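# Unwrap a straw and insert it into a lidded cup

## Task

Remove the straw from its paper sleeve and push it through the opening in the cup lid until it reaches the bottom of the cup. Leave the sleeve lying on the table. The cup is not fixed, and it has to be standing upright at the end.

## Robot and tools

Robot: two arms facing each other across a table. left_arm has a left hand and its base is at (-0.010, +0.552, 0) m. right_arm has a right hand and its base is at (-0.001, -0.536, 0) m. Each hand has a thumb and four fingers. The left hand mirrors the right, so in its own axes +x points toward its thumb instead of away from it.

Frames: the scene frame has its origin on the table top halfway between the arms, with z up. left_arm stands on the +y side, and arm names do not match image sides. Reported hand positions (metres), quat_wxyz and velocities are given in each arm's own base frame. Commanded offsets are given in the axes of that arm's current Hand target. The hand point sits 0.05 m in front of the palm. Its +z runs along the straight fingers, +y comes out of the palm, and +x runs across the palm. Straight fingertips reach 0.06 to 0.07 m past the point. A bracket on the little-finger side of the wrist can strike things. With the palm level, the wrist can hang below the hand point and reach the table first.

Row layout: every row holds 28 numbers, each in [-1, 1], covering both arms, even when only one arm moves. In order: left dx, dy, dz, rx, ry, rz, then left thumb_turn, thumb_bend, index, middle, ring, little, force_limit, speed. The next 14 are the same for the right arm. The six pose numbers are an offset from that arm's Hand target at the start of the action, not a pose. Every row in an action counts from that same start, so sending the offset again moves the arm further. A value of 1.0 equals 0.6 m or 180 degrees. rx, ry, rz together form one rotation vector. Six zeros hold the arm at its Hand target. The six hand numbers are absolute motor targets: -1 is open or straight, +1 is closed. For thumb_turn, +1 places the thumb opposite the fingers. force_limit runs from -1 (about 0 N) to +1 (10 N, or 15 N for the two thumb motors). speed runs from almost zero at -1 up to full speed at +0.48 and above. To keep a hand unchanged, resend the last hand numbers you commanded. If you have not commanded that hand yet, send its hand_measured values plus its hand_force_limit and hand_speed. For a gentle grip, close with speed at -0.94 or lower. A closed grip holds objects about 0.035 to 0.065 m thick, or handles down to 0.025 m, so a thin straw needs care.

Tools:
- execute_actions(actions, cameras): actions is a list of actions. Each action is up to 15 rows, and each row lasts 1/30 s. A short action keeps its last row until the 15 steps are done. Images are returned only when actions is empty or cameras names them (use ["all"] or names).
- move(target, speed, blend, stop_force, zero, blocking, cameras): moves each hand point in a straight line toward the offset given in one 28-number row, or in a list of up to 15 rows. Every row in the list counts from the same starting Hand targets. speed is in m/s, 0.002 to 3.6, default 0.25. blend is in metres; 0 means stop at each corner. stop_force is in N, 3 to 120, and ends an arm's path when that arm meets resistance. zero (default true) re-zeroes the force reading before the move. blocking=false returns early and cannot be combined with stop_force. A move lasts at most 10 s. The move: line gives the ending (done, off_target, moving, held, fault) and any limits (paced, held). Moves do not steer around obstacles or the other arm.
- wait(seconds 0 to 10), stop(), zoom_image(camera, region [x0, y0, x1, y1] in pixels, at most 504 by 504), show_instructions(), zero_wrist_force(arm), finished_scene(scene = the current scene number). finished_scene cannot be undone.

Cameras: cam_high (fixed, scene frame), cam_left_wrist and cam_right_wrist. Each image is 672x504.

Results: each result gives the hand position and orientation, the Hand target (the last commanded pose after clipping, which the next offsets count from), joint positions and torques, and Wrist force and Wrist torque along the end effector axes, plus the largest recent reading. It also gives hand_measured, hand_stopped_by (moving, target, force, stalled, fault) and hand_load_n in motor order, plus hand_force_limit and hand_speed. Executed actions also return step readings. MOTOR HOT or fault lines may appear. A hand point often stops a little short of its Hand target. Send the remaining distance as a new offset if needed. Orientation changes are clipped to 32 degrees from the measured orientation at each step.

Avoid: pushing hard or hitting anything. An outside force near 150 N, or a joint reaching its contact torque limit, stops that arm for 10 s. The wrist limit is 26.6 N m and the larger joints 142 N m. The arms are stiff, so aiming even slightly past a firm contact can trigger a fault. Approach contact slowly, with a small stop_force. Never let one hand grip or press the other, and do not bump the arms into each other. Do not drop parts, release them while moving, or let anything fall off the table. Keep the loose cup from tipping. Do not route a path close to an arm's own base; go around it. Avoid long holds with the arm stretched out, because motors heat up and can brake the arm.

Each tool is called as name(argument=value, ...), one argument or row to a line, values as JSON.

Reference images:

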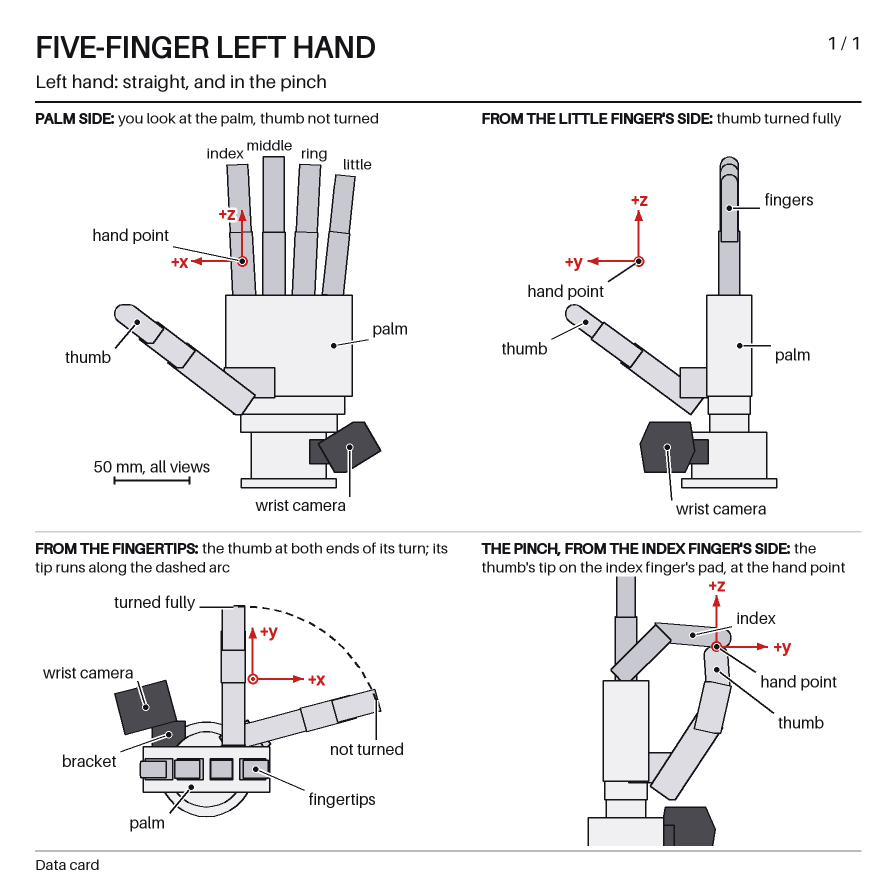

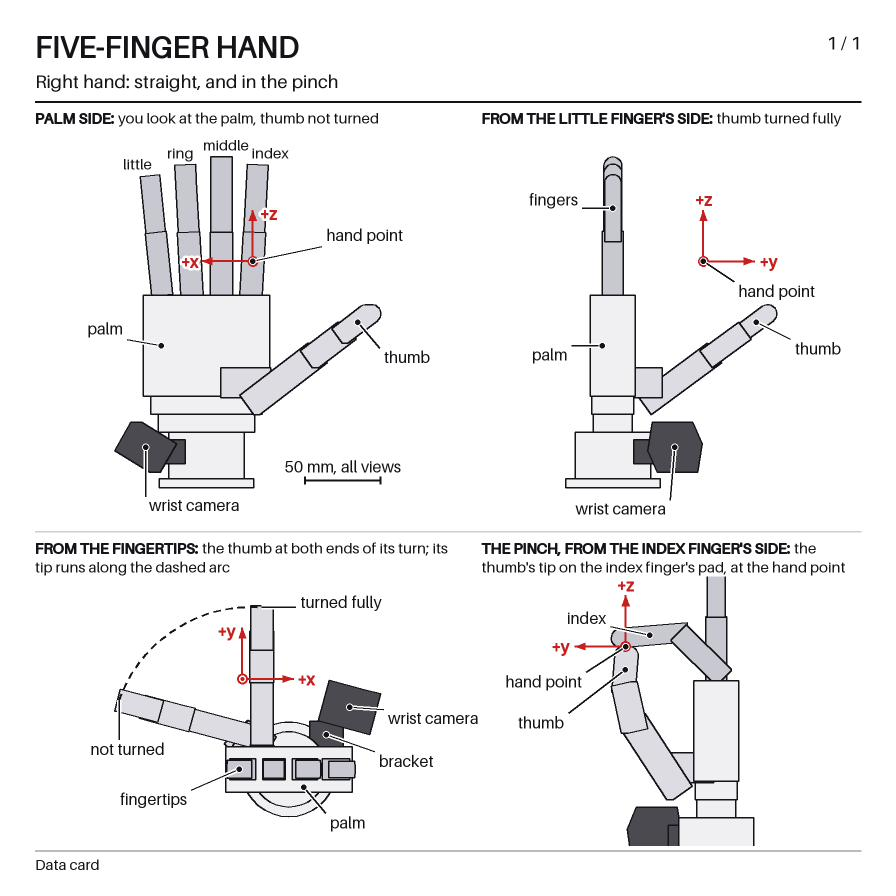

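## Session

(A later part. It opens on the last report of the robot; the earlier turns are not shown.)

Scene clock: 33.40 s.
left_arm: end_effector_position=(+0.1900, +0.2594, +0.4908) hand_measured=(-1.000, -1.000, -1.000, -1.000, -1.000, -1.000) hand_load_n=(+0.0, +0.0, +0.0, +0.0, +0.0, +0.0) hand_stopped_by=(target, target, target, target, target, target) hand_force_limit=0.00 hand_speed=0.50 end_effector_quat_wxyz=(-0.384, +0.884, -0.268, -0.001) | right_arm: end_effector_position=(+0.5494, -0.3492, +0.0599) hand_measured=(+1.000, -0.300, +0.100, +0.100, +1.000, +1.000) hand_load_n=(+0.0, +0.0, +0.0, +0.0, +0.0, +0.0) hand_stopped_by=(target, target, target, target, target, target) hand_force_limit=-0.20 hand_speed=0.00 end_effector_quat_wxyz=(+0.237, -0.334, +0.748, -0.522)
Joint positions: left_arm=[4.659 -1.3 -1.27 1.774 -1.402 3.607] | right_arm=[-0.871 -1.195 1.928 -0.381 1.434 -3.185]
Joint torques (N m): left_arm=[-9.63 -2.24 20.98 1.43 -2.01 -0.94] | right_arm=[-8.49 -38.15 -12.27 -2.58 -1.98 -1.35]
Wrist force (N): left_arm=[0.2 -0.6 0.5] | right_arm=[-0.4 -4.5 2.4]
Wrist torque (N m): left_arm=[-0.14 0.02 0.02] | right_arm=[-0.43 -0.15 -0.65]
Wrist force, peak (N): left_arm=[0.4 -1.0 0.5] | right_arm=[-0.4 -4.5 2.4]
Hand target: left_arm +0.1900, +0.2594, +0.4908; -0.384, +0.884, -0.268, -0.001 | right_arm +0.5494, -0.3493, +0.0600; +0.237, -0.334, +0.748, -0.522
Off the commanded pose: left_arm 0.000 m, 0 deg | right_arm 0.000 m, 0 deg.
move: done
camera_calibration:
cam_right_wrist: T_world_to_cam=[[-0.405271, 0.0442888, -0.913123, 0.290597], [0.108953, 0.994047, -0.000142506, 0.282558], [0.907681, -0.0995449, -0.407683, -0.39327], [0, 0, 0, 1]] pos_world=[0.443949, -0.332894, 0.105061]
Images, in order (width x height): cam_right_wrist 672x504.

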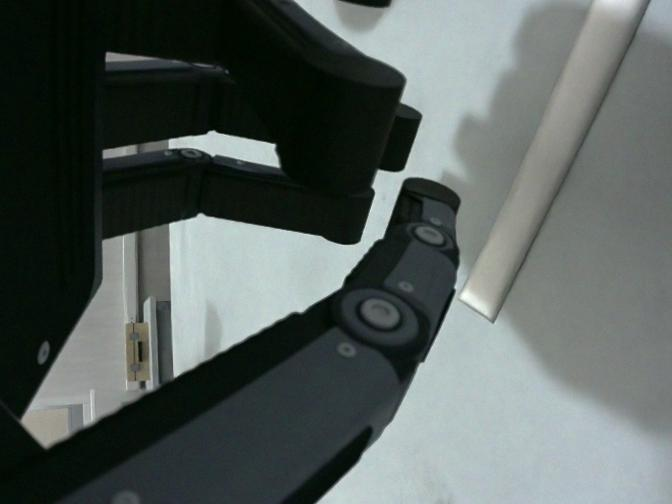

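move(
  target=[0,0,0,0,0,0,-1,-1,-1,-1,-1,-1,0,0.5,0,0.0862,0.0314,0,0,0,1,-0.3,0.1,0.1,1,1,-0.2,0],
  speed=0.015,
  stop_force=3,
  cameras=["cam_right_wrist"],
)

Scene clock: 37.63 s.
left_arm: end_effector_position=(+0.1900, +0.2594, +0.4908) hand_measured=(-1.000, -1.000, -1.000, -1.000, -1.000, -1.000) hand_load_n=(+0.0, +0.0, +0.0, +0.0, +0.0, +0.0) hand_stopped_by=(target, target, target, target, target, target) hand_force_limit=0.00 hand_speed=0.50 end_effector_quat_wxyz=(-0.384, +0.884, -0.268, -0.001) | right_arm: end_effector_position=(+0.5496, -0.3491, +0.0178) hand_measured=(+1.000, -0.300, +0.100, +0.100, +1.000, +1.000) hand_load_n=(+0.0, +0.0, +0.0, +0.0, +0.0, +0.0) hand_stopped_by=(target, target, target, target, target, target) hand_force_limit=-0.20 hand_speed=0.00 end_effector_quat_wxyz=(+0.237, -0.334, +0.748, -0.522)
Joint positions: left_arm=[4.659 -1.3 -1.27 1.774 -1.402 3.607] | right_arm=[-0.871 -1.119 1.958 -0.487 1.434 -3.185]
Joint torques (N m): left_arm=[-9.54 -1.07 20.32 1.34 -2.03 -0.89] | right_arm=[5.77 -48.68 -18.67 -1.96 2.22 1.2]
Wrist force (N): left_arm=[0.2 -0.9 0.4] | right_arm=[0.0 -6.7 1.5]
Wrist torque (N m): left_arm=[-0.17 0.01 0.02] | right_arm=[-0.44 -0.15 -0.70]
Wrist force, peak (N): left_arm=[0.1 -1.1 0.5] | right_arm=[-0.7 -16.4 -2.6]
Hand target: left_arm +0.1900, +0.2594, +0.4908; -0.384, +0.884, -0.268, -0.001 | right_arm +0.5496, -0.3492, +0.0178; +0.237, -0.334, +0.748, -0.522 (not the last commanded pose)
Off the commanded pose: left_arm 0.000 m, 0 deg | right_arm 0.013 m, 0 deg.
move: contact (right_arm)
camera_calibration:
cam_right_wrist: T_world_to_cam=[[-0.405121, 0.0440385, -0.913202, 0.251995], [0.109038, 0.994038, -0.000435426, 0.282409], [0.907737, -0.0997499, -0.407508, -0.410751], [0, 0, 0, 1]] pos_world=[0.444149, -0.332795, 0.0628606]
Images, in order (width x height): cam_right_wrist 672x504.

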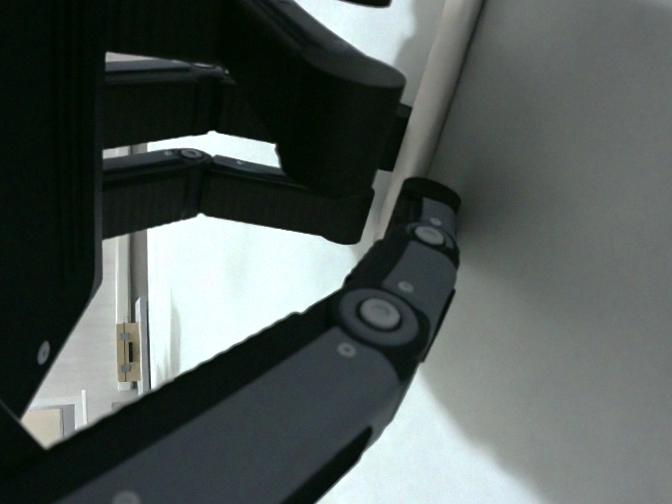

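move(
  target=[
    [0,0,0,0,0,0,-1,-1,-1,-1,-1,-1,0,0.5,0,-0.0094,-0.0035,0,0,0,1,-0.3,0.1,0.1,1,1,-0.2,0],
    [0,0,0,0,0,0,-1,-1,-1,-1,-1,-1,0,0.5,0,-0.0066,-0.0113,0,0,0,1,-0.3,0.1,0.1,1,1,-0.2,0],
  ],
  speed=0.02,
)

move(
  target=[0,0,0,0,0,0,-1,-1,-1,-1,-1,-1,0,0.5,0,0.0313,0.0114,0,0,0,1,-0.3,0.1,0.1,1,1,-0.2,0],
  speed=0.01,
  stop_force=3,
  cameras=["cam_right_wrist"],
)

Scene clock: 39.23 s.
left_arm: end_effector_position=(+0.1900, +0.2594, +0.4908) hand_measured=(-1.000, -1.000, -1.000, -1.000, -1.000, -1.000) hand_load_n=(+0.0, +0.0, +0.0, +0.0, +0.0, +0.0) hand_stopped_by=(target, target, target, target, target, target) hand_force_limit=0.00 hand_speed=0.50 end_effector_quat_wxyz=(-0.384, +0.884, -0.268, -0.001) | right_arm: end_effector_position=(+0.5458, -0.3459, +0.0240) hand_measured=(+1.000, -0.300, +0.100, +0.100, +1.000, +1.000) hand_load_n=(+0.0, +0.0, +0.0, +0.0, +0.0, +0.0) hand_stopped_by=(target, target, target, target, target, target) hand_force_limit=-0.20 hand_speed=0.00 end_effector_quat_wxyz=(+0.237, -0.334, +0.748, -0.523) end_effector_velocity=(+0.001, -0.002, +0.001) end_effector_angular_velocity=(-0.001, -0.003, -0.001)
Joint positions: left_arm=[4.659 -1.3 -1.27 1.774 -1.402 3.607] | right_arm=[-0.872 -1.14 1.97 -0.478 1.432 -3.186]
Joint velocities: left_arm=[within noise] | right_arm=[0 0.001 -0.005 0 0 0.001]
Joint torques (N m): left_arm=[-9.22 -1.55 20.79 1.33 -2.03 -0.97] | right_arm=[-6.98 -20.18 -19.06 0.54 -1.42 -1.37]
Wrist force (N): left_arm=[0.0 -0.8 0.6] | right_arm=[-0.2 -4.4 2.1]
Wrist torque (N m): left_arm=[-0.16 0.06 0.00] | right_arm=[-0.40 -0.17 -0.60]
Wrist force, peak (N): left_arm=[0.1 -0.9 0.7] | right_arm=[0.0 -6.8 1.7]
Hand target: left_arm +0.1900, +0.2594, +0.4908; -0.384, +0.884, -0.268, -0.001 | right_arm +0.5458, -0.3458, +0.0238; +0.237, -0.334, +0.748, -0.522
Off the commanded pose: left_arm 0.000 m, 0 deg | right_arm 0.000 m, 0 deg.
move: done

Scene clock: 40.43 s.
left_arm: end_effector_position=(+0.1900, +0.2594, +0.4908) hand_measured=(-1.000, -1.000, -1.000, -1.000, -1.000, -1.000) hand_load_n=(+0.0, +0.0, +0.0, +0.0, +0.0, +0.0) hand_stopped_by=(target, target, target, target, target, target) hand_force_limit=0.00 hand_speed=0.50 end_effector_quat_wxyz=(-0.384, +0.884, -0.268, -0.001) | right_arm: end_effector_position=(+0.5459, -0.3459, +0.0226) hand_measured=(+1.000, -0.300, +0.100, +0.100, +1.000, +1.000) hand_load_n=(+0.0, +0.0, +0.0, +0.0, +0.0, +0.0) hand_stopped_by=(target, target, target, target, target, target) hand_force_limit=-0.20 hand_speed=0.00 end_effector_quat_wxyz=(+0.237, -0.334, +0.748, -0.523)
Joint positions: left_arm=[4.659 -1.3 -1.27 1.774 -1.402 3.607] | right_arm=[-0.872 -1.137 1.97 -0.481 1.432 -3.186]
Joint torques (N m): left_arm=[-10.08 -1.9 20.27 1.41 -1.98 -0.86] | right_arm=[-3.85 -47.54 -17.84 -0.07 0.12 -0.83]
Wrist force (N): left_arm=[0.1 -0.9 0.3] | right_arm=[-0.3 -6.9 1.5]
Wrist torque (N m): left_arm=[-0.18 0.03 0.02] | right_arm=[-0.45 -0.14 -0.67]
Wrist force, peak (N): left_arm=[0.2 -1.0 0.6] | right_arm=[-0.6 -12.5 0.2]
Hand target: left_arm +0.1900, +0.2594, +0.4908; -0.384, +0.884, -0.268, -0.001 | right_arm +0.5459, -0.3459, +0.0226; +0.237, -0.334, +0.748, -0.523 (not the last commanded pose)
Off the commanded pose: left_arm 0.000 m, 0 deg | right_arm 0.019 m, 0 deg.
move: contact (right_arm)
camera_calibration:
cam_right_wrist: T_world_to_cam=[[-0.405007, 0.0439344, -0.913257, 0.254657], [0.109081, 0.994033, -0.000554492, 0.279621], [0.907783, -0.0998438, -0.407383, -0.405177], [0, 0, 0, 1]] pos_world=[0.44045, -0.329595, 0.0676602]
Images, in order (width x height): cam_right_wrist 672x504.

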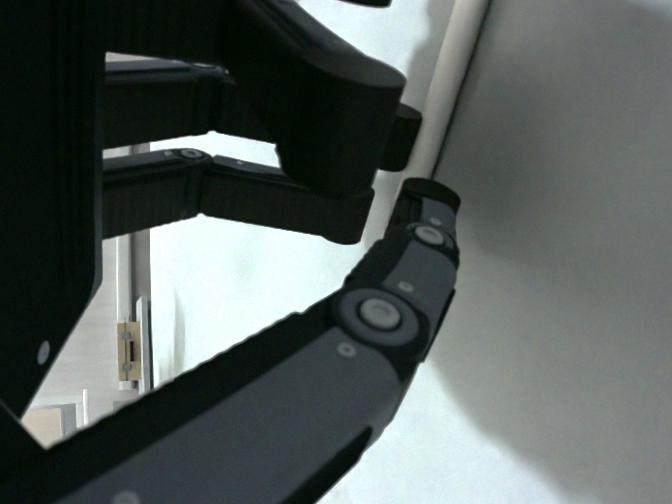

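move(
  target=[0,0,0,0,0,0,-1,-1,-1,-1,-1,-1,0,0.5,0,-0.0392,-0.0143,0,0,0,1,-0.08,-0.1,-0.1,1,1,-0.2,0],
  speed=0.1,
  cameras=["cam_right_wrist","cam_left_wrist"],
)

zoom_image(
  camera="cam_left_wrist",
  region=[320, 220, 500, 380],
)

Scene clock: 43.27 s.
left_arm: end_effector_position=(+0.1900, +0.2594, +0.4908) hand_measured=(-1.000, -1.000, -1.000, -1.000, -1.000, -1.000) hand_load_n=(+0.0, +0.0, -0.5, +0.0, +0.0, +0.0) hand_stopped_by=(target, target, target, target, target, target) hand_force_limit=0.00 hand_speed=0.50 end_effector_quat_wxyz=(-0.384, +0.884, -0.268, -0.001) | right_arm: end_effector_position=(+0.5458, -0.3461, +0.0478) hand_measured=(+1.000, -0.080, -0.100, -0.100, +1.000, +1.000) hand_load_n=(+0.0, +0.0, +0.0, +0.0, +0.0, +0.0) hand_stopped_by=(target, target, target, target, target, target) hand_force_limit=-0.20 hand_speed=0.00 end_effector_quat_wxyz=(+0.237, -0.334, +0.748, -0.523)
Joint positions: left_arm=[4.659 -1.3 -1.27 1.774 -1.402 3.607] | right_arm=[-0.873 -1.183 1.953 -0.418 1.432 -3.186]
Joint torques (N m): left_arm=[-10.01 -1.33 20.35 1.33 -2.15 -0.9] | right_arm=[-11.88 -20.03 -7.65 -2.87 -2.01 -1.53]
Wrist force (N): left_arm=[-0.1 -0.7 0.6] | right_arm=[-0.3 -4.3 2.2]
Wrist torque (N m): left_arm=[-0.17 0.07 0.01] | right_arm=[-0.39 -0.16 -0.59]
Wrist force, peak (N): left_arm=[0.1 -1.0 0.8] | right_arm=[0.0 -7.1 1.6]
Hand target: left_arm +0.1900, +0.2594, +0.4908; -0.384, +0.884, -0.268, -0.001 | right_arm +0.5457, -0.3460, +0.0477; +0.237, -0.334, +0.748, -0.523
Off the commanded pose: left_arm 0.000 m, 0 deg | right_arm 0.000 m, 0 deg.
move: done
camera_calibration:
cam_left_wrist: T_world_to_cam=[[0.695215, 0.41218, 0.588883, -0.522507], [0.510454, -0.859905, -0.000746743, 0.131629], [0.506076, 0.301117, -0.808218, 0.342455], [0, 0, 0, 1]] pos_world=[0.122756, 0.225436, 0.584572]
cam_right_wrist: T_world_to_cam=[[-0.404746, 0.0436316, -0.913387, 0.277432], [0.10905, 0.994036, -0.000838977, 0.279788], [0.907903, -0.0999448, -0.407091, -0.394945], [0, 0, 0, 1]] pos_world=[0.440351, -0.329697, 0.0928595]
Images, in order (width x height): cam_left_wrist 672x504, cam_right_wrist 672x504.

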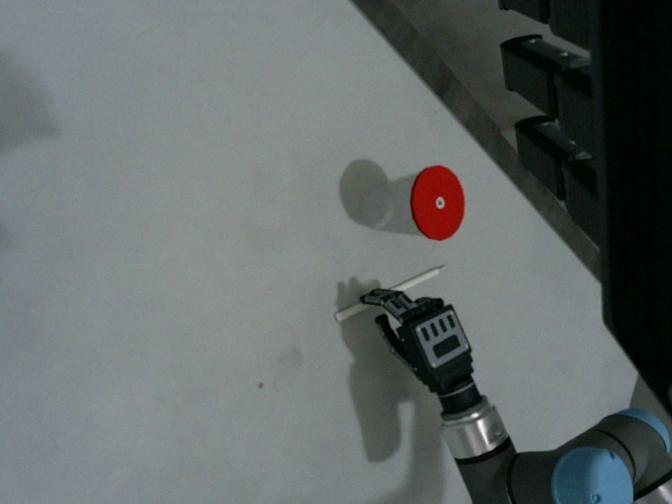

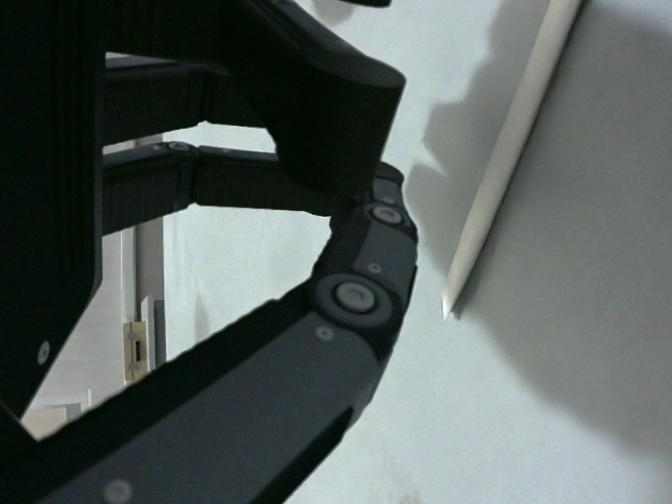

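Scaled by 2.800 from the camera's 672x504 image, which has a finer 960x720 frame.

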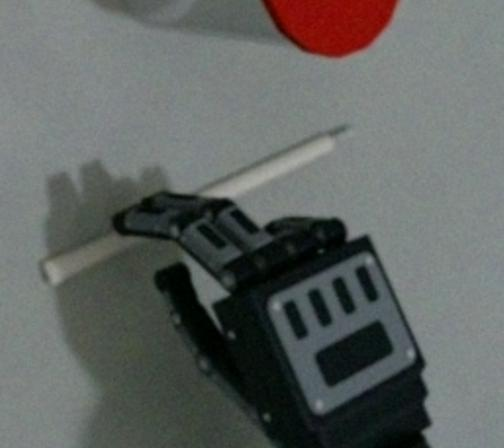

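move(
  target=[0,0,0,0,0,0,-1,-1,-1,-1,-1,-1,0,0.5,0,0.0017,-0.0047,0,0,0,1,-0.08,-0.1,-0.1,1,1,-0.2,0],
  speed=0.03,
)

move(
  target=[0,0,0,0,0,0,-1,-1,-1,-1,-1,-1,0,0.5,0,0.0627,0.0228,0,0,0,1,-0.08,-0.1,-0.1,1,1,-0.2,0],
  speed=0.012,
  stop_force=3,
  cameras=["cam_right_wrist"],
)

Scene clock: 44.50 s.
left_arm: end_effector_position=(+0.1900, +0.2594, +0.4908) hand_measured=(-1.000, -1.000, -1.000, -1.000, -1.000, -1.000) hand_load_n=(+0.0, +0.0, +0.0, +0.0, +0.0, +0.0) hand_stopped_by=(target, target, target, target, target, target) hand_force_limit=0.00 hand_speed=0.50 end_effector_quat_wxyz=(-0.384, +0.884, -0.268, -0.001) | right_arm: end_effector_position=(+0.5434, -0.3440, +0.0477) hand_measured=(+1.000, -0.080, -0.100, -0.100, +1.000, +1.000) hand_load_n=(+0.0, +0.0, +0.0, +0.0, +0.0, +0.0) hand_stopped_by=(target, target, target, target, target, target) hand_force_limit=-0.20 hand_speed=0.00 end_effector_quat_wxyz=(+0.237, -0.334, +0.748, -0.523)
Joint positions: left_arm=[4.659 -1.3 -1.27 1.774 -1.402 3.607] | right_arm=[-0.874 -1.189 1.962 -0.421 1.431 -3.186]
Joint torques (N m): left_arm=[-9.78 -1.18 20.29 1.27 -2.05 -0.88] | right_arm=[-9.99 -37.6 -17.52 -1.99 -1.96 -1.54]
Wrist force (N): left_arm=[0.2 -0.8 0.8] | right_arm=[-0.2 -4.4 2.4]
Wrist torque (N m): left_arm=[-0.18 0.03 0.01] | right_arm=[-0.42 -0.17 -0.57]
Wrist force, peak (N): left_arm=[0.4 -0.7 0.7] | right_arm=[-0.3 -4.5 2.4]
Hand target: left_arm +0.1900, +0.2594, +0.4908; -0.384, +0.884, -0.268, -0.001 | right_arm +0.5435, -0.3440, +0.0477; +0.237, -0.334, +0.748, -0.523
Off the commanded pose: left_arm 0.000 m, 0 deg | right_arm 0.000 m, 0 deg.
move: done

Scene clock: 48.20 s.
left_arm: end_effector_position=(+0.1900, +0.2594, +0.4908) hand_measured=(-1.000, -1.000, -1.000, -1.000, -1.000, -1.000) hand_load_n=(+0.0, +0.0, +0.0, +0.0, +0.0, +0.0) hand_stopped_by=(target, target, target, target, target, target) hand_force_limit=0.00 hand_speed=0.50 end_effector_quat_wxyz=(-0.384, +0.884, -0.268, -0.001) | right_arm: end_effector_position=(+0.5436, -0.3439, +0.0169) hand_measured=(+1.000, -0.080, -0.100, -0.100, +1.000, +1.000) hand_load_n=(+0.0, +0.0, +0.0, +0.0, +0.0, +0.5) hand_stopped_by=(target, target, target, target, target, target) hand_force_limit=-0.20 hand_speed=0.00 end_effector_quat_wxyz=(+0.237, -0.334, +0.748, -0.523)
Joint positions: left_arm=[4.659 -1.3 -1.27 1.774 -1.402 3.607] | right_arm=[-0.873 -1.132 1.982 -0.499 1.432 -3.186]
Joint torques (N m): left_arm=[-9.64 -1.55 19.61 1.4 -2.02 -0.98] | right_arm=[6.02 -46.97 -17.86 -0.86 2.36 1.15]
Wrist force (N): left_arm=[0.0 -0.9 0.7] | right_arm=[-0.1 -6.8 1.0]
Wrist torque (N m): left_arm=[-0.19 0.05 0.02] | right_arm=[-0.40 -0.12 -0.64]
Wrist force, peak (N): left_arm=[0.0 -1.0 0.9] | right_arm=[-0.6 -15.0 -4.2]
Hand target: left_arm +0.1900, +0.2594, +0.4908; -0.384, +0.884, -0.268, -0.001 | right_arm +0.5436, -0.3439, +0.0169; +0.237, -0.334, +0.748, -0.523 (not the last commanded pose)
Off the commanded pose: left_arm 0.000 m, 0 deg | right_arm 0.009 m, 0 deg.
move: contact (right_arm)
camera_calibration:
cam_right_wrist: T_world_to_cam=[[-0.405011, 0.0439353, -0.913256, 0.248521], [0.108991, 0.994043, -0.000513628, 0.277822], [0.907792, -0.0997447, -0.407387, -0.405132], [0, 0, 0, 1]] pos_world=[0.43815, -0.327495, 0.0620603]
Images, in order (width x height): cam_right_wrist 672x504.

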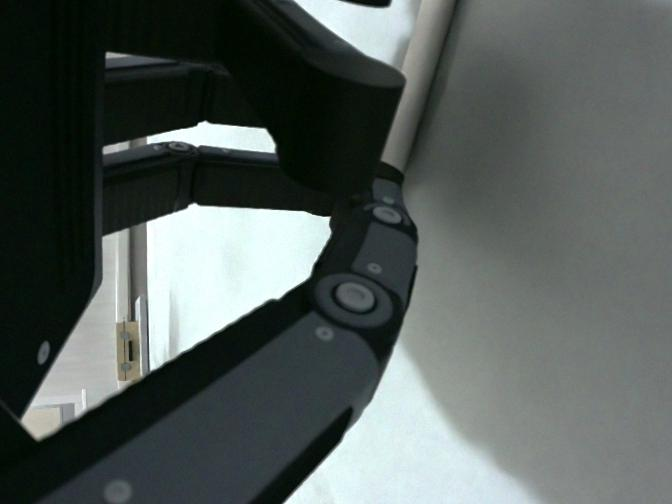

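move(
  target=[0,0,0,0,0,0,-1,-1,-1,-1,-1,-1,0,0.5,0,-0.0012,-0.0005,0,0,0,1,-0.08,0.9,0.9,1,1,-0.4,-0.9],
  speed=0.02,
  cameras=["cam_right_wrist","cam_left_wrist"],
)

zoom_image(
  camera="cam_left_wrist",
  region=[320, 220, 500, 380],
)

Scene clock: 52.27 s.
left_arm: end_effector_position=(+0.1900, +0.2594, +0.4908) hand_measured=(-1.000, -1.000, -1.000, -1.000, -1.000, -1.000) hand_load_n=(-0.5, +0.0, -0.5, +0.0, +0.0, +0.0) hand_stopped_by=(target, target, target, target, target, target) hand_force_limit=0.00 hand_speed=0.50 end_effector_quat_wxyz=(-0.384, +0.884, -0.268, -0.001) | right_arm: end_effector_position=(+0.5436, -0.3439, +0.0177) hand_measured=(+1.000, -0.080, +0.242, -0.082, +1.000, +1.000) hand_load_n=(+0.0, +1.0, +4.5, +0.0, +0.0, +0.0) hand_stopped_by=(target, target, force, force, target, target) hand_force_limit=-0.40 hand_speed=-0.90 end_effector_quat_wxyz=(+0.237, -0.334, +0.748, -0.523)
Joint positions: left_arm=[4.659 -1.3 -1.27 1.774 -1.402 3.607] | right_arm=[-0.873 -1.133 1.982 -0.497 1.432 -3.186]
Joint torques (N m): left_arm=[-9.92 -1.22 19.75 1.21 -2.04 -0.85] | right_arm=[-7.74 -38.29 -17.44 -1.96 -1.34 -0.33]
Wrist force (N): left_arm=[0.1 -0.8 0.7] | right_arm=[-0.1 -4.3 2.3]
Wrist torque (N m): left_arm=[-0.18 0.04 0.01] | right_arm=[-0.41 -0.18 -0.57]
Wrist force, peak (N): left_arm=[0.1 -1.0 0.8] | right_arm=[-0.2 -8.2 3.1]
Hand target: left_arm +0.1900, +0.2594, +0.4908; -0.384, +0.884, -0.268, -0.001 | right_arm +0.5436, -0.3439, +0.0177; +0.237, -0.334, +0.748, -0.523
Off the commanded pose: left_arm 0.000 m, 0 deg | right_arm 0.000 m, 0 deg.
move: done
camera_calibration:
cam_left_wrist: T_world_to_cam=[[0.695215, 0.41218, 0.588883, -0.522507], [0.510454, -0.859905, -0.000746743, 0.131629], [0.506076, 0.301117, -0.808218, 0.342455], [0, 0, 0, 1]] pos_world=[0.122756, 0.225436, 0.584572]
cam_right_wrist: T_world_to_cam=[[-0.40492, 0.0439664, -0.913294, 0.249224], [0.109098, 0.994031, -0.000516837, 0.277772], [0.90782, -0.0998478, -0.4073, -0.404858], [0, 0, 0, 1]] pos_world=[0.43815, -0.327495, 0.0628602]
Images, in order (width x height): cam_left_wrist 672x504, cam_right_wrist 672x504.

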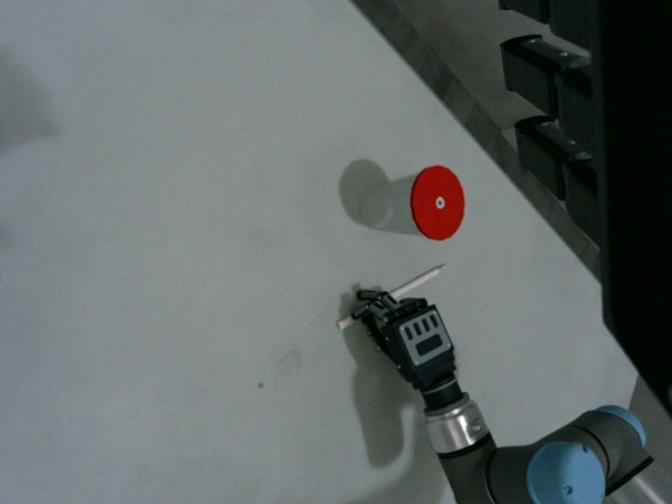

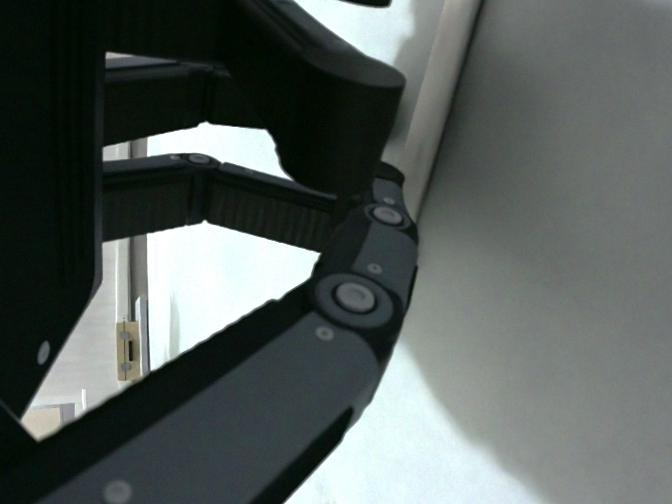

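Scaled by 2.800 from the camera's 672x504 image, which has a finer 960x720 frame.

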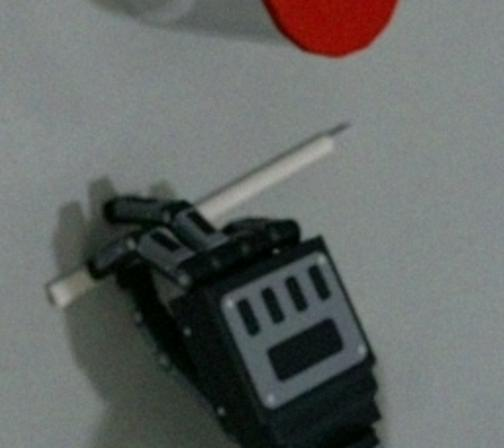

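move(
  target=[0,0,0,0,0,0,-1,-1,-1,-1,-1,-1,0,0.5,0,0,0,0,0,0,1,-0.08,0.9,0.86,1,1,-0.4,-0.9],
)

move(
  target=[0,0,0,0,0,0,-1,-1,-1,-1,-1,-1,0,0.5,0,-0.047,-0.0171,0,0,0,1,-0.08,0.9,0.86,1,1,-0.4,-0.9],
  speed=0.06,
  cameras=["cam_right_wrist","cam_left_wrist"],
)

zoom_image(
  camera="cam_left_wrist",
  region=[320, 220, 500, 380],
)

Scene clock: 53.03 s.
left_arm: end_effector_position=(+0.1900, +0.2594, +0.4908) hand_measured=(-1.000, -1.000, -1.000, -1.000, -1.000, -1.000) hand_load_n=(+0.0, +0.0, -0.5, +0.0, +0.0, +0.0) hand_stopped_by=(target, target, target, target, target, target) hand_force_limit=0.00 hand_speed=0.50 end_effector_quat_wxyz=(-0.384, +0.884, -0.268, -0.001) | right_arm: end_effector_position=(+0.5436, -0.3439, +0.0177) hand_measured=(+1.000, -0.080, +0.242, +0.008, +1.000, +1.000) hand_load_n=(+0.0, +1.0, +4.5, +2.5, +0.0, +0.0) hand_stopped_by=(target, target, force, force, target, target) hand_force_limit=-0.40 hand_speed=-0.90 end_effector_quat_wxyz=(+0.237, -0.334, +0.748, -0.523)
Joint positions: left_arm=[4.659 -1.3 -1.27 1.774 -1.402 3.607] | right_arm=[-0.873 -1.133 1.982 -0.497 1.432 -3.186]
Joint torques (N m): left_arm=[-9.71 -1.25 19.81 1.13 -2.01 -1] | right_arm=[-8.32 -31.03 -15.52 -1.14 -1.9 -0.91]
Wrist force (N): left_arm=[-0.1 -0.9 0.4] | right_arm=[-0.3 -8.5 2.6]
Wrist torque (N m): left_arm=[-0.17 0.06 0.00] | right_arm=[-0.43 -0.16 -0.68]
Wrist force, peak (N): left_arm=[0.2 -1.0 0.5] | right_arm=[-0.2 -8.5 2.7]
Hand target: left_arm +0.1900, +0.2594, +0.4908; -0.384, +0.884, -0.268, -0.001 | right_arm +0.5436, -0.3439, +0.0177; +0.237, -0.334, +0.748, -0.523
Off the commanded pose: left_arm 0.000 m, 0 deg | right_arm 0.000 m, 0 deg.
move: done

Scene clock: 53.87 s.
left_arm: end_effector_position=(+0.1900, +0.2594, +0.4908) hand_measured=(-1.000, -1.000, -1.000, -1.000, -1.000, -1.000) hand_load_n=(+0.0, +0.0, +0.0, +0.0, +0.0, +0.0) hand_stopped_by=(target, target, target, target, target, target) hand_force_limit=0.00 hand_speed=0.50 end_effector_quat_wxyz=(-0.384, +0.884, -0.268, -0.001) | right_arm: end_effector_position=(+0.5435, -0.3441, +0.0478) hand_measured=(+1.000, -0.080, +0.242, +0.008, +1.000, +1.000) hand_load_n=(+0.0, +1.0, +4.5, -0.5, +0.0, +0.0) hand_stopped_by=(target, target, force, force, target, target) hand_force_limit=-0.40 hand_speed=-0.90 end_effector_quat_wxyz=(+0.237, -0.334, +0.748, -0.523)
Joint positions: left_arm=[4.659 -1.3 -1.27 1.774 -1.402 3.607] | right_arm=[-0.874 -1.189 1.961 -0.421 1.431 -3.186]
Joint torques (N m): left_arm=[-9.76 -1.36 19.35 1.05 -2.11 -0.91] | right_arm=[-11.65 -19.67 -7.21 -2.85 -2.03 -1.53]
Wrist force (N): left_arm=[0.4 -1.0 0.7] | right_arm=[-0.3 -4.4 2.1]
Wrist torque (N m): left_arm=[-0.20 -0.01 0.04] | right_arm=[-0.40 -0.16 -0.58]
Wrist force, peak (N): left_arm=[-0.1 -0.9 0.9] | right_arm=[-0.1 -8.3 2.6]
Hand target: left_arm +0.1900, +0.2594, +0.4908; -0.384, +0.884, -0.268, -0.001 | right_arm +0.5435, -0.3440, +0.0477; +0.237, -0.334, +0.748, -0.523
Off the commanded pose: left_arm 0.000 m, 0 deg | right_arm 0.000 m, 0 deg.
move: done
camera_calibration:
cam_left_wrist: T_world_to_cam=[[0.695215, 0.41218, 0.588883, -0.522507], [0.510454, -0.859905, -0.000746743, 0.131629], [0.506076, 0.301117, -0.808218, 0.342455], [0, 0, 0, 1]] pos_world=[0.122756, 0.225436, 0.584572]
cam_right_wrist: T_world_to_cam=[[-0.404737, 0.0437223, -0.913387, 0.276531], [0.109088, 0.994032, -0.000755852, 0.278025], [0.907903, -0.0999451, -0.407091, -0.392616], [0, 0, 0, 1]] pos_world=[0.438051, -0.327696, 0.0929596]
Images, in order (width x height): cam_left_wrist 672x504, cam_right_wrist 672x504.

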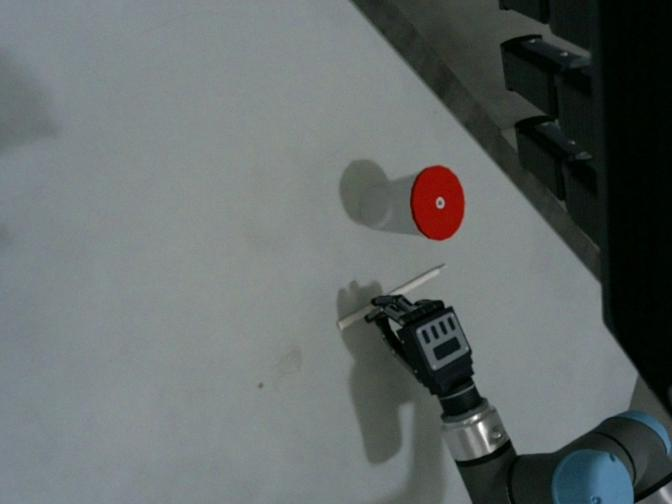

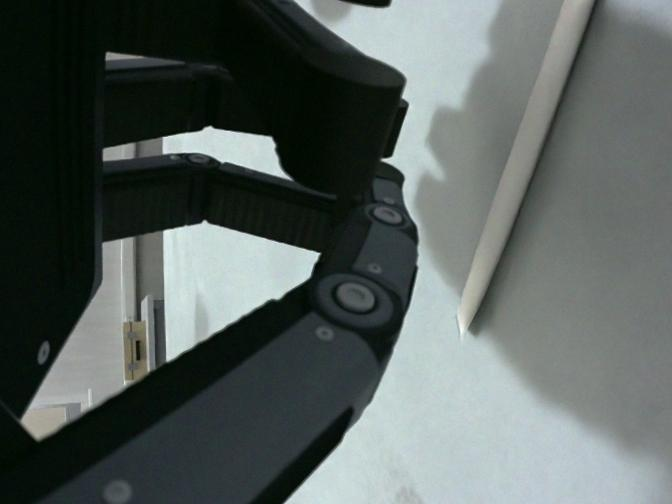

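Scaled by 2.800 from the camera's 672x504 image, which has a finer 960x720 frame.

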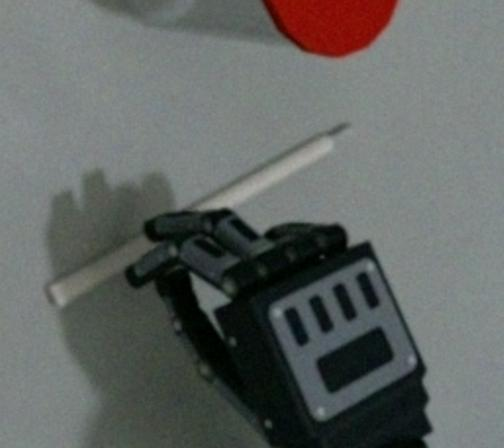

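move(
  target=[0,0,0,0,0,0,-1,-1,-1,-1,-1,-1,0,0.5,-0.0025,0.0097,-0.0122,0.0556,-0.0311,-0.0114,1,-0.15,-1,0,1,1,-0.4,0],
  speed=0.1,
  cameras=["cam_right_wrist"],
)

move(
  target=[0,0,0,0,0,0,-1,-1,-1,-1,-1,-1,0,0.5,0,0.0657,0.0116,0,0,0,1,-0.15,-1,0,1,1,-0.4,0],
  speed=0.012,
  stop_force=3,
  cameras=["cam_right_wrist","cam_left_wrist"],
)

zoom_image(
  camera="cam_left_wrist",
  region=[320, 220, 500, 380],
)

Scene clock: 56.27 s.
left_arm: end_effector_position=(+0.1900, +0.2594, +0.4908) hand_measured=(-1.000, -1.000, -1.000, -1.000, -1.000, -1.000) hand_load_n=(+0.0, +0.0, +0.0, +0.0, +0.0, +0.0) hand_stopped_by=(target, target, target, target, target, target) hand_force_limit=0.00 hand_speed=0.50 end_effector_quat_wxyz=(-0.384, +0.884, -0.268, -0.001) | right_arm: end_effector_position=(+0.5378, -0.3370, +0.0447) hand_measured=(+1.000, -0.150, -1.000, +0.000, +1.000, +1.000) hand_load_n=(+0.0, +0.0, +0.0, +0.0, +0.0, +0.0) hand_stopped_by=(target, target, target, target, target, target) hand_force_limit=-0.40 hand_speed=0.00 end_effector_quat_wxyz=(+0.292, -0.350, +0.681, -0.573)
Joint positions: left_arm=[4.659 -1.3 -1.27 1.774 -1.402 3.607] | right_arm=[-0.94 -1.196 2.118 -0.74 1.26 -3.201]
Joint torques (N m): left_arm=[-9.99 -1.97 19.29 1.19 -2.07 -0.94] | right_arm=[11.57 -29.22 -11.36 -3.07 0.74 1.78]
Wrist force (N): left_arm=[0.0 -0.7 0.4] | right_arm=[-0.3 -4.2 2.6]
Wrist torque (N m): left_arm=[-0.15 0.05 0.00] | right_arm=[-0.38 -0.23 -0.62]
Wrist force, peak (N): left_arm=[0.4 -1.0 0.9] | right_arm=[-0.1 -4.6 2.7]
Hand target: left_arm +0.1900, +0.2594, +0.4908; -0.384, +0.884, -0.268, -0.001 | right_arm +0.5379, -0.3370, +0.0448; +0.292, -0.350, +0.681, -0.573
Off the commanded pose: left_arm 0.000 m, 0 deg | right_arm 0.000 m, 0 deg.
move: done
camera_calibration:
cam_right_wrist: T_world_to_cam=[[-0.279719, -0.100648, -0.954792, 0.156878], [0.0137417, 0.993968, -0.108804, 0.327734], [0.959983, -0.043555, -0.276649, -0.402842], [0, 0, 0, 1]] pos_world=[0.4261, -0.327514, 0.0739984]
Images, in order (width x height): cam_right_wrist 672x504.

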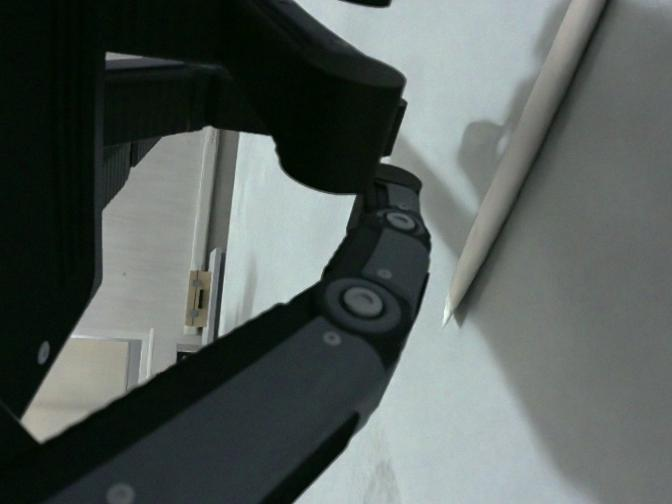

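Scene clock: 59.93 s.
left_arm: end_effector_position=(+0.1900, +0.2594, +0.4908) hand_measured=(-1.000, -1.000, -1.000, -1.000, -1.000, -1.000) hand_load_n=(+0.0, +0.0, +0.0, +0.0, +0.0, -0.5) hand_stopped_by=(target, target, target, target, target, target) hand_force_limit=0.00 hand_speed=0.50 end_effector_quat_wxyz=(-0.384, +0.884, -0.268, -0.001) | right_arm: end_effector_position=(+0.5378, -0.3371, +0.0141) hand_measured=(+1.000, -0.150, -1.000, +0.000, +1.000, +1.000) hand_load_n=(+0.0, +0.0, +0.0, +0.0, +0.0, +0.0) hand_stopped_by=(target, target, target, target, target, target) hand_force_limit=-0.40 hand_speed=0.00 end_effector_quat_wxyz=(+0.292, -0.350, +0.681, -0.573)
Joint positions: left_arm=[4.659 -1.3 -1.27 1.774 -1.402 3.607] | right_arm=[-0.94 -1.126 2.133 -0.825 1.26 -3.201]
Joint torques (N m): left_arm=[-9.39 -1.88 19.18 1.17 -2.01 -0.9] | right_arm=[-7.09 -44.18 -16.83 -1.96 0.32 -1.14]
Wrist force (N): left_arm=[0.0 -0.9 0.9] | right_arm=[0.5 -7.8 1.2]
Wrist torque (N m): left_arm=[-0.20 0.06 0.01] | right_arm=[-0.40 -0.18 -0.70]
Wrist force, peak (N): left_arm=[0.0 -0.9 0.9] | right_arm=[-0.7 -16.4 -2.5]
Hand target: left_arm +0.1900, +0.2594, +0.4908; -0.384, +0.884, -0.268, -0.001 | right_arm +0.5378, -0.3371, +0.0141; +0.292, -0.350, +0.681, -0.573 (not the last commanded pose)
Off the commanded pose: left_arm 0.000 m, 0 deg | right_arm 0.009 m, 0 deg.
move: contact (right_arm)
camera_calibration:
cam_left_wrist: T_world_to_cam=[[0.695215, 0.41218, 0.588883, -0.522507], [0.510454, -0.859905, -0.000746743, 0.131629], [0.506076, 0.301117, -0.808218, 0.342455], [0, 0, 0, 1]] pos_world=[0.122756, 0.225436, 0.584572]
cam_right_wrist: T_world_to_cam=[[-0.279492, -0.100931, -0.954828, 0.127586], [0.0134929, 0.993948, -0.109016, 0.324623], [0.960053, -0.0433525, -0.276439, -0.411353], [0, 0, 0, 1]] pos_world=[0.4262, -0.327615, 0.0434981]
Images, in order (width x height): cam_left_wrist 672x504, cam_right_wrist 672x504.

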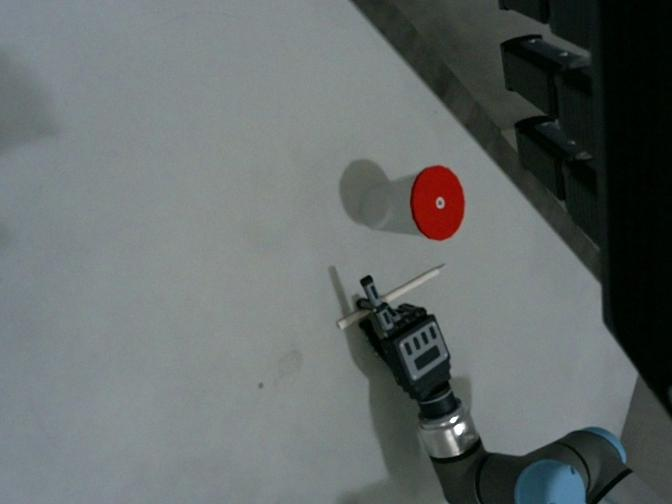

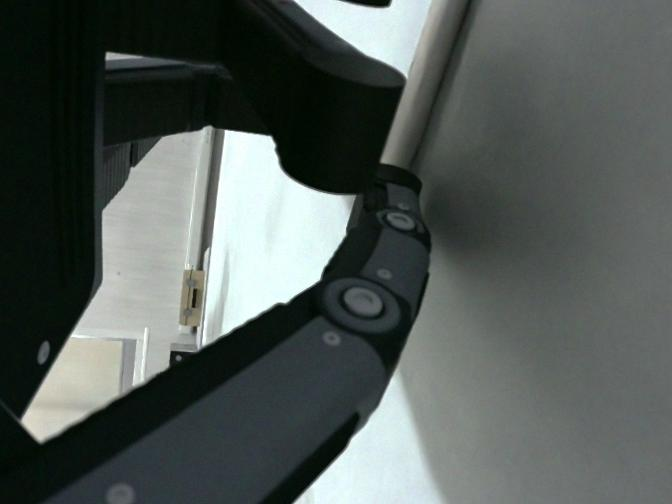

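Scaled by 2.800 from the camera's 672x504 image, which has a finer 960x720 frame.

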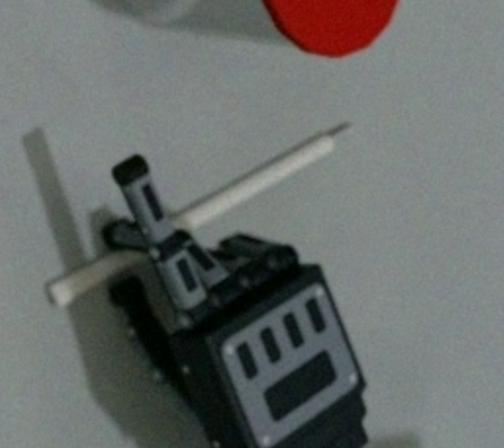

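move(
  target=[0,0,0,0,0,0,-1,-1,-1,-1,-1,-1,0,0.5,0,-0.0016,-0.0003,0,0,0,1,-0.15,-1,0.9,1,1,-0.3,-0.9],
  speed=0.02,
  cameras=["cam_right_wrist"],
)

Scene clock: 60.73 s.
left_arm: end_effector_position=(+0.1900, +0.2594, +0.4908) hand_measured=(-1.000, -1.000, -1.000, -1.000, -1.000, -1.000) hand_load_n=(+0.0, +0.0, +0.0, +0.0, +0.0, +0.0) hand_stopped_by=(target, target, target, target, target, target) hand_force_limit=0.00 hand_speed=0.50 end_effector_quat_wxyz=(-0.384, +0.884, -0.268, -0.001) | right_arm: end_effector_position=(+0.5378, -0.3371, +0.0151) hand_measured=(+1.000, -0.150, -1.000, +0.008, +1.000, +1.000) hand_load_n=(+0.5, +0.0, +0.0, +0.0, +0.5, +0.0) hand_stopped_by=(target, target, target, force, target, target) hand_force_limit=-0.30 hand_speed=-0.90 end_effector_quat_wxyz=(+0.292, -0.350, +0.681, -0.573)
Joint positions: left_arm=[4.659 -1.3 -1.27 1.774 -1.402 3.607] | right_arm=[-0.94 -1.128 2.133 -0.822 1.26 -3.201]
Joint torques (N m): left_arm=[-9.1 -1.66 18.77 1.18 -1.95 -0.93] | right_arm=[-7.89 -41.96 -16.93 0.42 2.02 -0.97]
Wrist force (N): left_arm=[0.2 -0.7 0.5] | right_arm=[-0.3 -4.3 2.6]
Wrist torque (N m): left_arm=[-0.16 0.01 0.02] | right_arm=[-0.40 -0.22 -0.62]
Wrist force, peak (N): left_arm=[0.0 -1.0 0.6] | right_arm=[-0.4 -7.5 3.8]
Hand target: left_arm +0.1900, +0.2594, +0.4908; -0.384, +0.884, -0.268, -0.001 | right_arm +0.5378, -0.3371, +0.0151; +0.292, -0.350, +0.681, -0.573
Off the commanded pose: left_arm 0.000 m, 0 deg | right_arm 0.000 m, 0 deg.
move: done
camera_calibration:
cam_right_wrist: T_world_to_cam=[[-0.279493, -0.101026, -0.954818, 0.12851], [0.0134659, 0.993939, -0.109107, 0.324745], [0.960053, -0.0433521, -0.276439, -0.411077], [0, 0, 0, 1]] pos_world=[0.4262, -0.327615, 0.044498]
Images, in order (width x height): cam_right_wrist 672x504.

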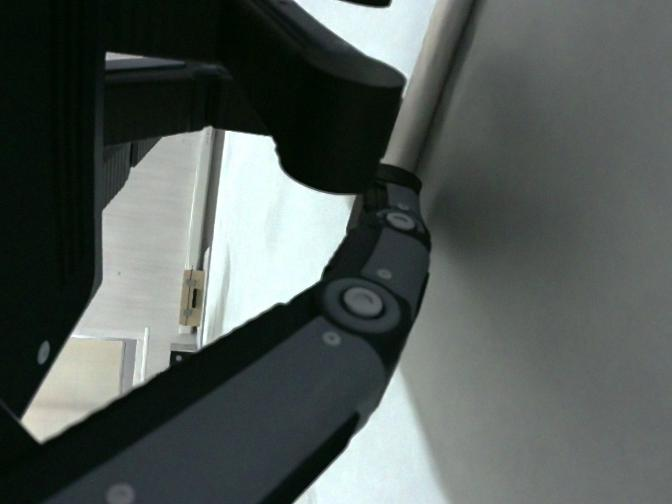

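move(
  target=[0,0,0,0,0,0,-1,-1,-1,-1,-1,-1,0,0.5,0,0,0,0,0,0,1,-0.15,-1,0.8,1,1,-0.3,-0.9],
  cameras=["cam_right_wrist"],
)

Scene clock: 61.37 s.
left_arm: end_effector_position=(+0.1900, +0.2594, +0.4908) hand_measured=(-1.000, -1.000, -1.000, -1.000, -1.000, -1.000) hand_load_n=(+0.0, +0.0, -0.5, +0.0, +0.0, +0.0) hand_stopped_by=(target, target, target, target, target, target) hand_force_limit=0.00 hand_speed=0.50 end_effector_quat_wxyz=(-0.384, +0.884, -0.268, -0.001) | right_arm: end_effector_position=(+0.5378, -0.3371, +0.0151) hand_measured=(+1.000, -0.150, -1.000, +0.080, +1.000, +1.000) hand_load_n=(+0.0, +0.0, +0.0, +3.5, +0.0, +0.0) hand_stopped_by=(target, target, target, force, target, target) hand_force_limit=-0.30 hand_speed=-0.90 end_effector_quat_wxyz=(+0.292, -0.350, +0.681, -0.573)
Joint positions: left_arm=[4.659 -1.3 -1.27 1.774 -1.402 3.607] | right_arm=[-0.94 -1.128 2.132 -0.822 1.26 -3.201]
Joint torques (N m): left_arm=[-10.04 -1.95 18.7 1.01 -2.09 -0.9] | right_arm=[-6.97 -32.44 -13.67 -1.99 2.57 -1.16]
Wrist force (N): left_arm=[0.2 -0.8 0.4] | right_arm=[-0.4 -9.0 4.0]
Wrist torque (N m): left_arm=[-0.16 0.01 0.02] | right_arm=[-0.45 -0.25 -0.73]
Wrist force, peak (N): left_arm=[-0.1 -1.2 0.6] | right_arm=[-0.3 -9.3 4.1]
Hand target: left_arm +0.1900, +0.2594, +0.4908; -0.384, +0.884, -0.268, -0.001 | right_arm +0.5378, -0.3371, +0.0151; +0.292, -0.350, +0.681, -0.573
Off the commanded pose: left_arm 0.000 m, 0 deg | right_arm 0.000 m, 0 deg.
move: done
camera_calibration:
cam_right_wrist: T_world_to_cam=[[-0.279401, -0.101001, -0.954847, 0.12848], [0.0134844, 0.993941, -0.109082, 0.324737], [0.96008, -0.0433533, -0.276347, -0.411093], [0, 0, 0, 1]] pos_world=[0.4262, -0.327615, 0.044498]
Images, in order (width x height): cam_right_wrist 672x504.

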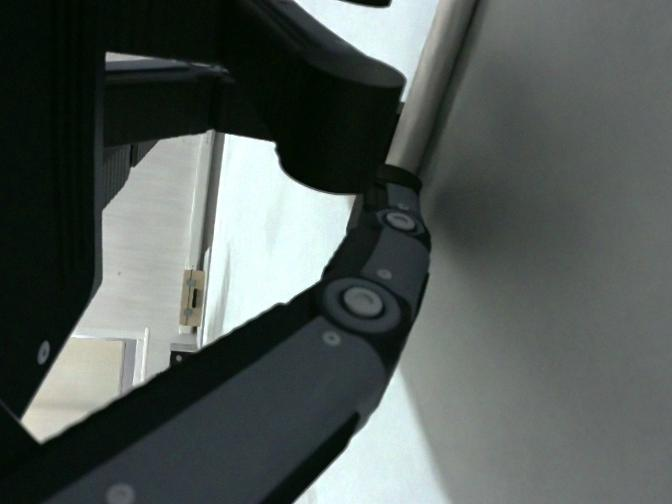

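move(
  target=[0,0,0,0,0,0,-1,-1,-1,-1,-1,-1,0,0.5,0,-0.0033,-0.0006,0,0,0,1,-0.15,-1,0.8,1,1,-0.3,-0.9],
  speed=0.02,
)

move(
  target=[0,0,0,0,0,0,-1,-1,-1,-1,-1,-1,0,0.5,0,0,0,0,0,0,1,-0.15,-1,0.9,1,1,-0.3,-0.9],
  cameras=["cam_right_wrist"],
)

Scene clock: 62.27 s.
left_arm: end_effector_position=(+0.1900, +0.2594, +0.4908) hand_measured=(-1.000, -1.000, -1.000, -1.000, -1.000, -1.000) hand_load_n=(+0.0, +0.0, +0.0, +0.0, +0.0, +0.0) hand_stopped_by=(target, target, target, target, target, target) hand_force_limit=0.00 hand_speed=0.50 end_effector_quat_wxyz=(-0.384, +0.884, -0.268, -0.001) | right_arm: end_effector_position=(+0.5378, -0.3371, +0.0172) hand_measured=(+1.000, -0.150, -1.000, +0.080, +1.000, +1.000) hand_load_n=(+0.0, +0.0, +0.0, +0.0, +0.0, +0.5) hand_stopped_by=(target, target, target, force, target, target) hand_force_limit=-0.30 hand_speed=-0.90 end_effector_quat_wxyz=(+0.292, -0.350, +0.681, -0.573)
Joint positions: left_arm=[4.659 -1.3 -1.27 1.774 -1.402 3.607] | right_arm=[-0.94 -1.133 2.132 -0.816 1.26 -3.201]
Joint torques (N m): left_arm=[-9.9 -1.58 18.85 0.93 -2 -0.89] | right_arm=[-5.02 -37.72 -17.23 -0.41 2.71 -0.94]
Wrist force (N): left_arm=[0.2 -0.6 0.7] | right_arm=[-0.3 -4.5 2.7]
Wrist torque (N m): left_arm=[-0.15 0.04 0.01] | right_arm=[-0.44 -0.23 -0.63]
Wrist force, peak (N): left_arm=[-0.1 -0.9 0.8] | right_arm=[-0.2 -9.1 4.0]
Hand target: left_arm +0.1900, +0.2594, +0.4908; -0.384, +0.884, -0.268, -0.001 | right_arm +0.5378, -0.3371, +0.0171; +0.292, -0.350, +0.681, -0.573
Off the commanded pose: left_arm 0.000 m, 0 deg | right_arm 0.000 m, 0 deg.
move: done

Scene clock: 63.13 s.
left_arm: end_effector_position=(+0.1900, +0.2594, +0.4908) hand_measured=(-1.000, -1.000, -1.000, -1.000, -1.000, -1.000) hand_load_n=(-0.5, +0.0, +0.0, +0.0, +0.0, +0.0) hand_stopped_by=(target, target, target, target, target, target) hand_force_limit=0.00 hand_speed=0.50 end_effector_quat_wxyz=(-0.384, +0.884, -0.268, -0.001) | right_arm: end_effector_position=(+0.5378, -0.3371, +0.0172) hand_measured=(+1.000, -0.150, -1.000, +0.246, +1.000, +1.000) hand_load_n=(+0.0, +0.5, +0.0, +6.5, +0.0, +0.0) hand_stopped_by=(target, target, target, force, target, target) hand_force_limit=-0.30 hand_speed=-0.90 end_effector_quat_wxyz=(+0.292, -0.350, +0.681, -0.573)
Joint positions: left_arm=[4.659 -1.3 -1.27 1.774 -1.402 3.607] | right_arm=[-0.94 -1.133 2.132 -0.817 1.26 -3.201]
Joint torques (N m): left_arm=[-9.56 -1.22 18.67 1.06 -2.07 -0.93] | right_arm=[-4.42 -18.7 -12.75 -3.24 2.65 -0.77]
Wrist force (N): left_arm=[0.0 -0.7 0.8] | right_arm=[-0.2 -4.7 2.7]
Wrist torque (N m): left_arm=[-0.17 0.06 0.01] | right_arm=[-0.43 -0.24 -0.63]
Wrist force, peak (N): left_arm=[-0.2 -1.1 0.7] | right_arm=[-0.2 -4.7 2.7]
Hand target: left_arm +0.1900, +0.2594, +0.4908; -0.384, +0.884, -0.268, -0.001 | right_arm +0.5378, -0.3371, +0.0171; +0.292, -0.350, +0.681, -0.573
Off the commanded pose: left_arm 0.000 m, 0 deg | right_arm 0.000 m, 0 deg.
move: done
camera_calibration:
cam_right_wrist: T_world_to_cam=[[-0.279401, -0.101001, -0.954847, 0.13039], [0.0134844, 0.993941, -0.109082, 0.324955], [0.96008, -0.0433533, -0.276347, -0.41054], [0, 0, 0, 1]] pos_world=[0.4262, -0.327615, 0.046498]
Images, in order (width x height): cam_right_wrist 672x504.

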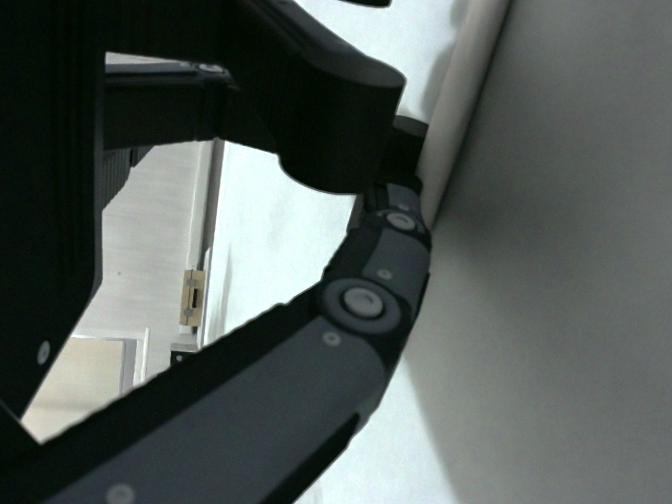

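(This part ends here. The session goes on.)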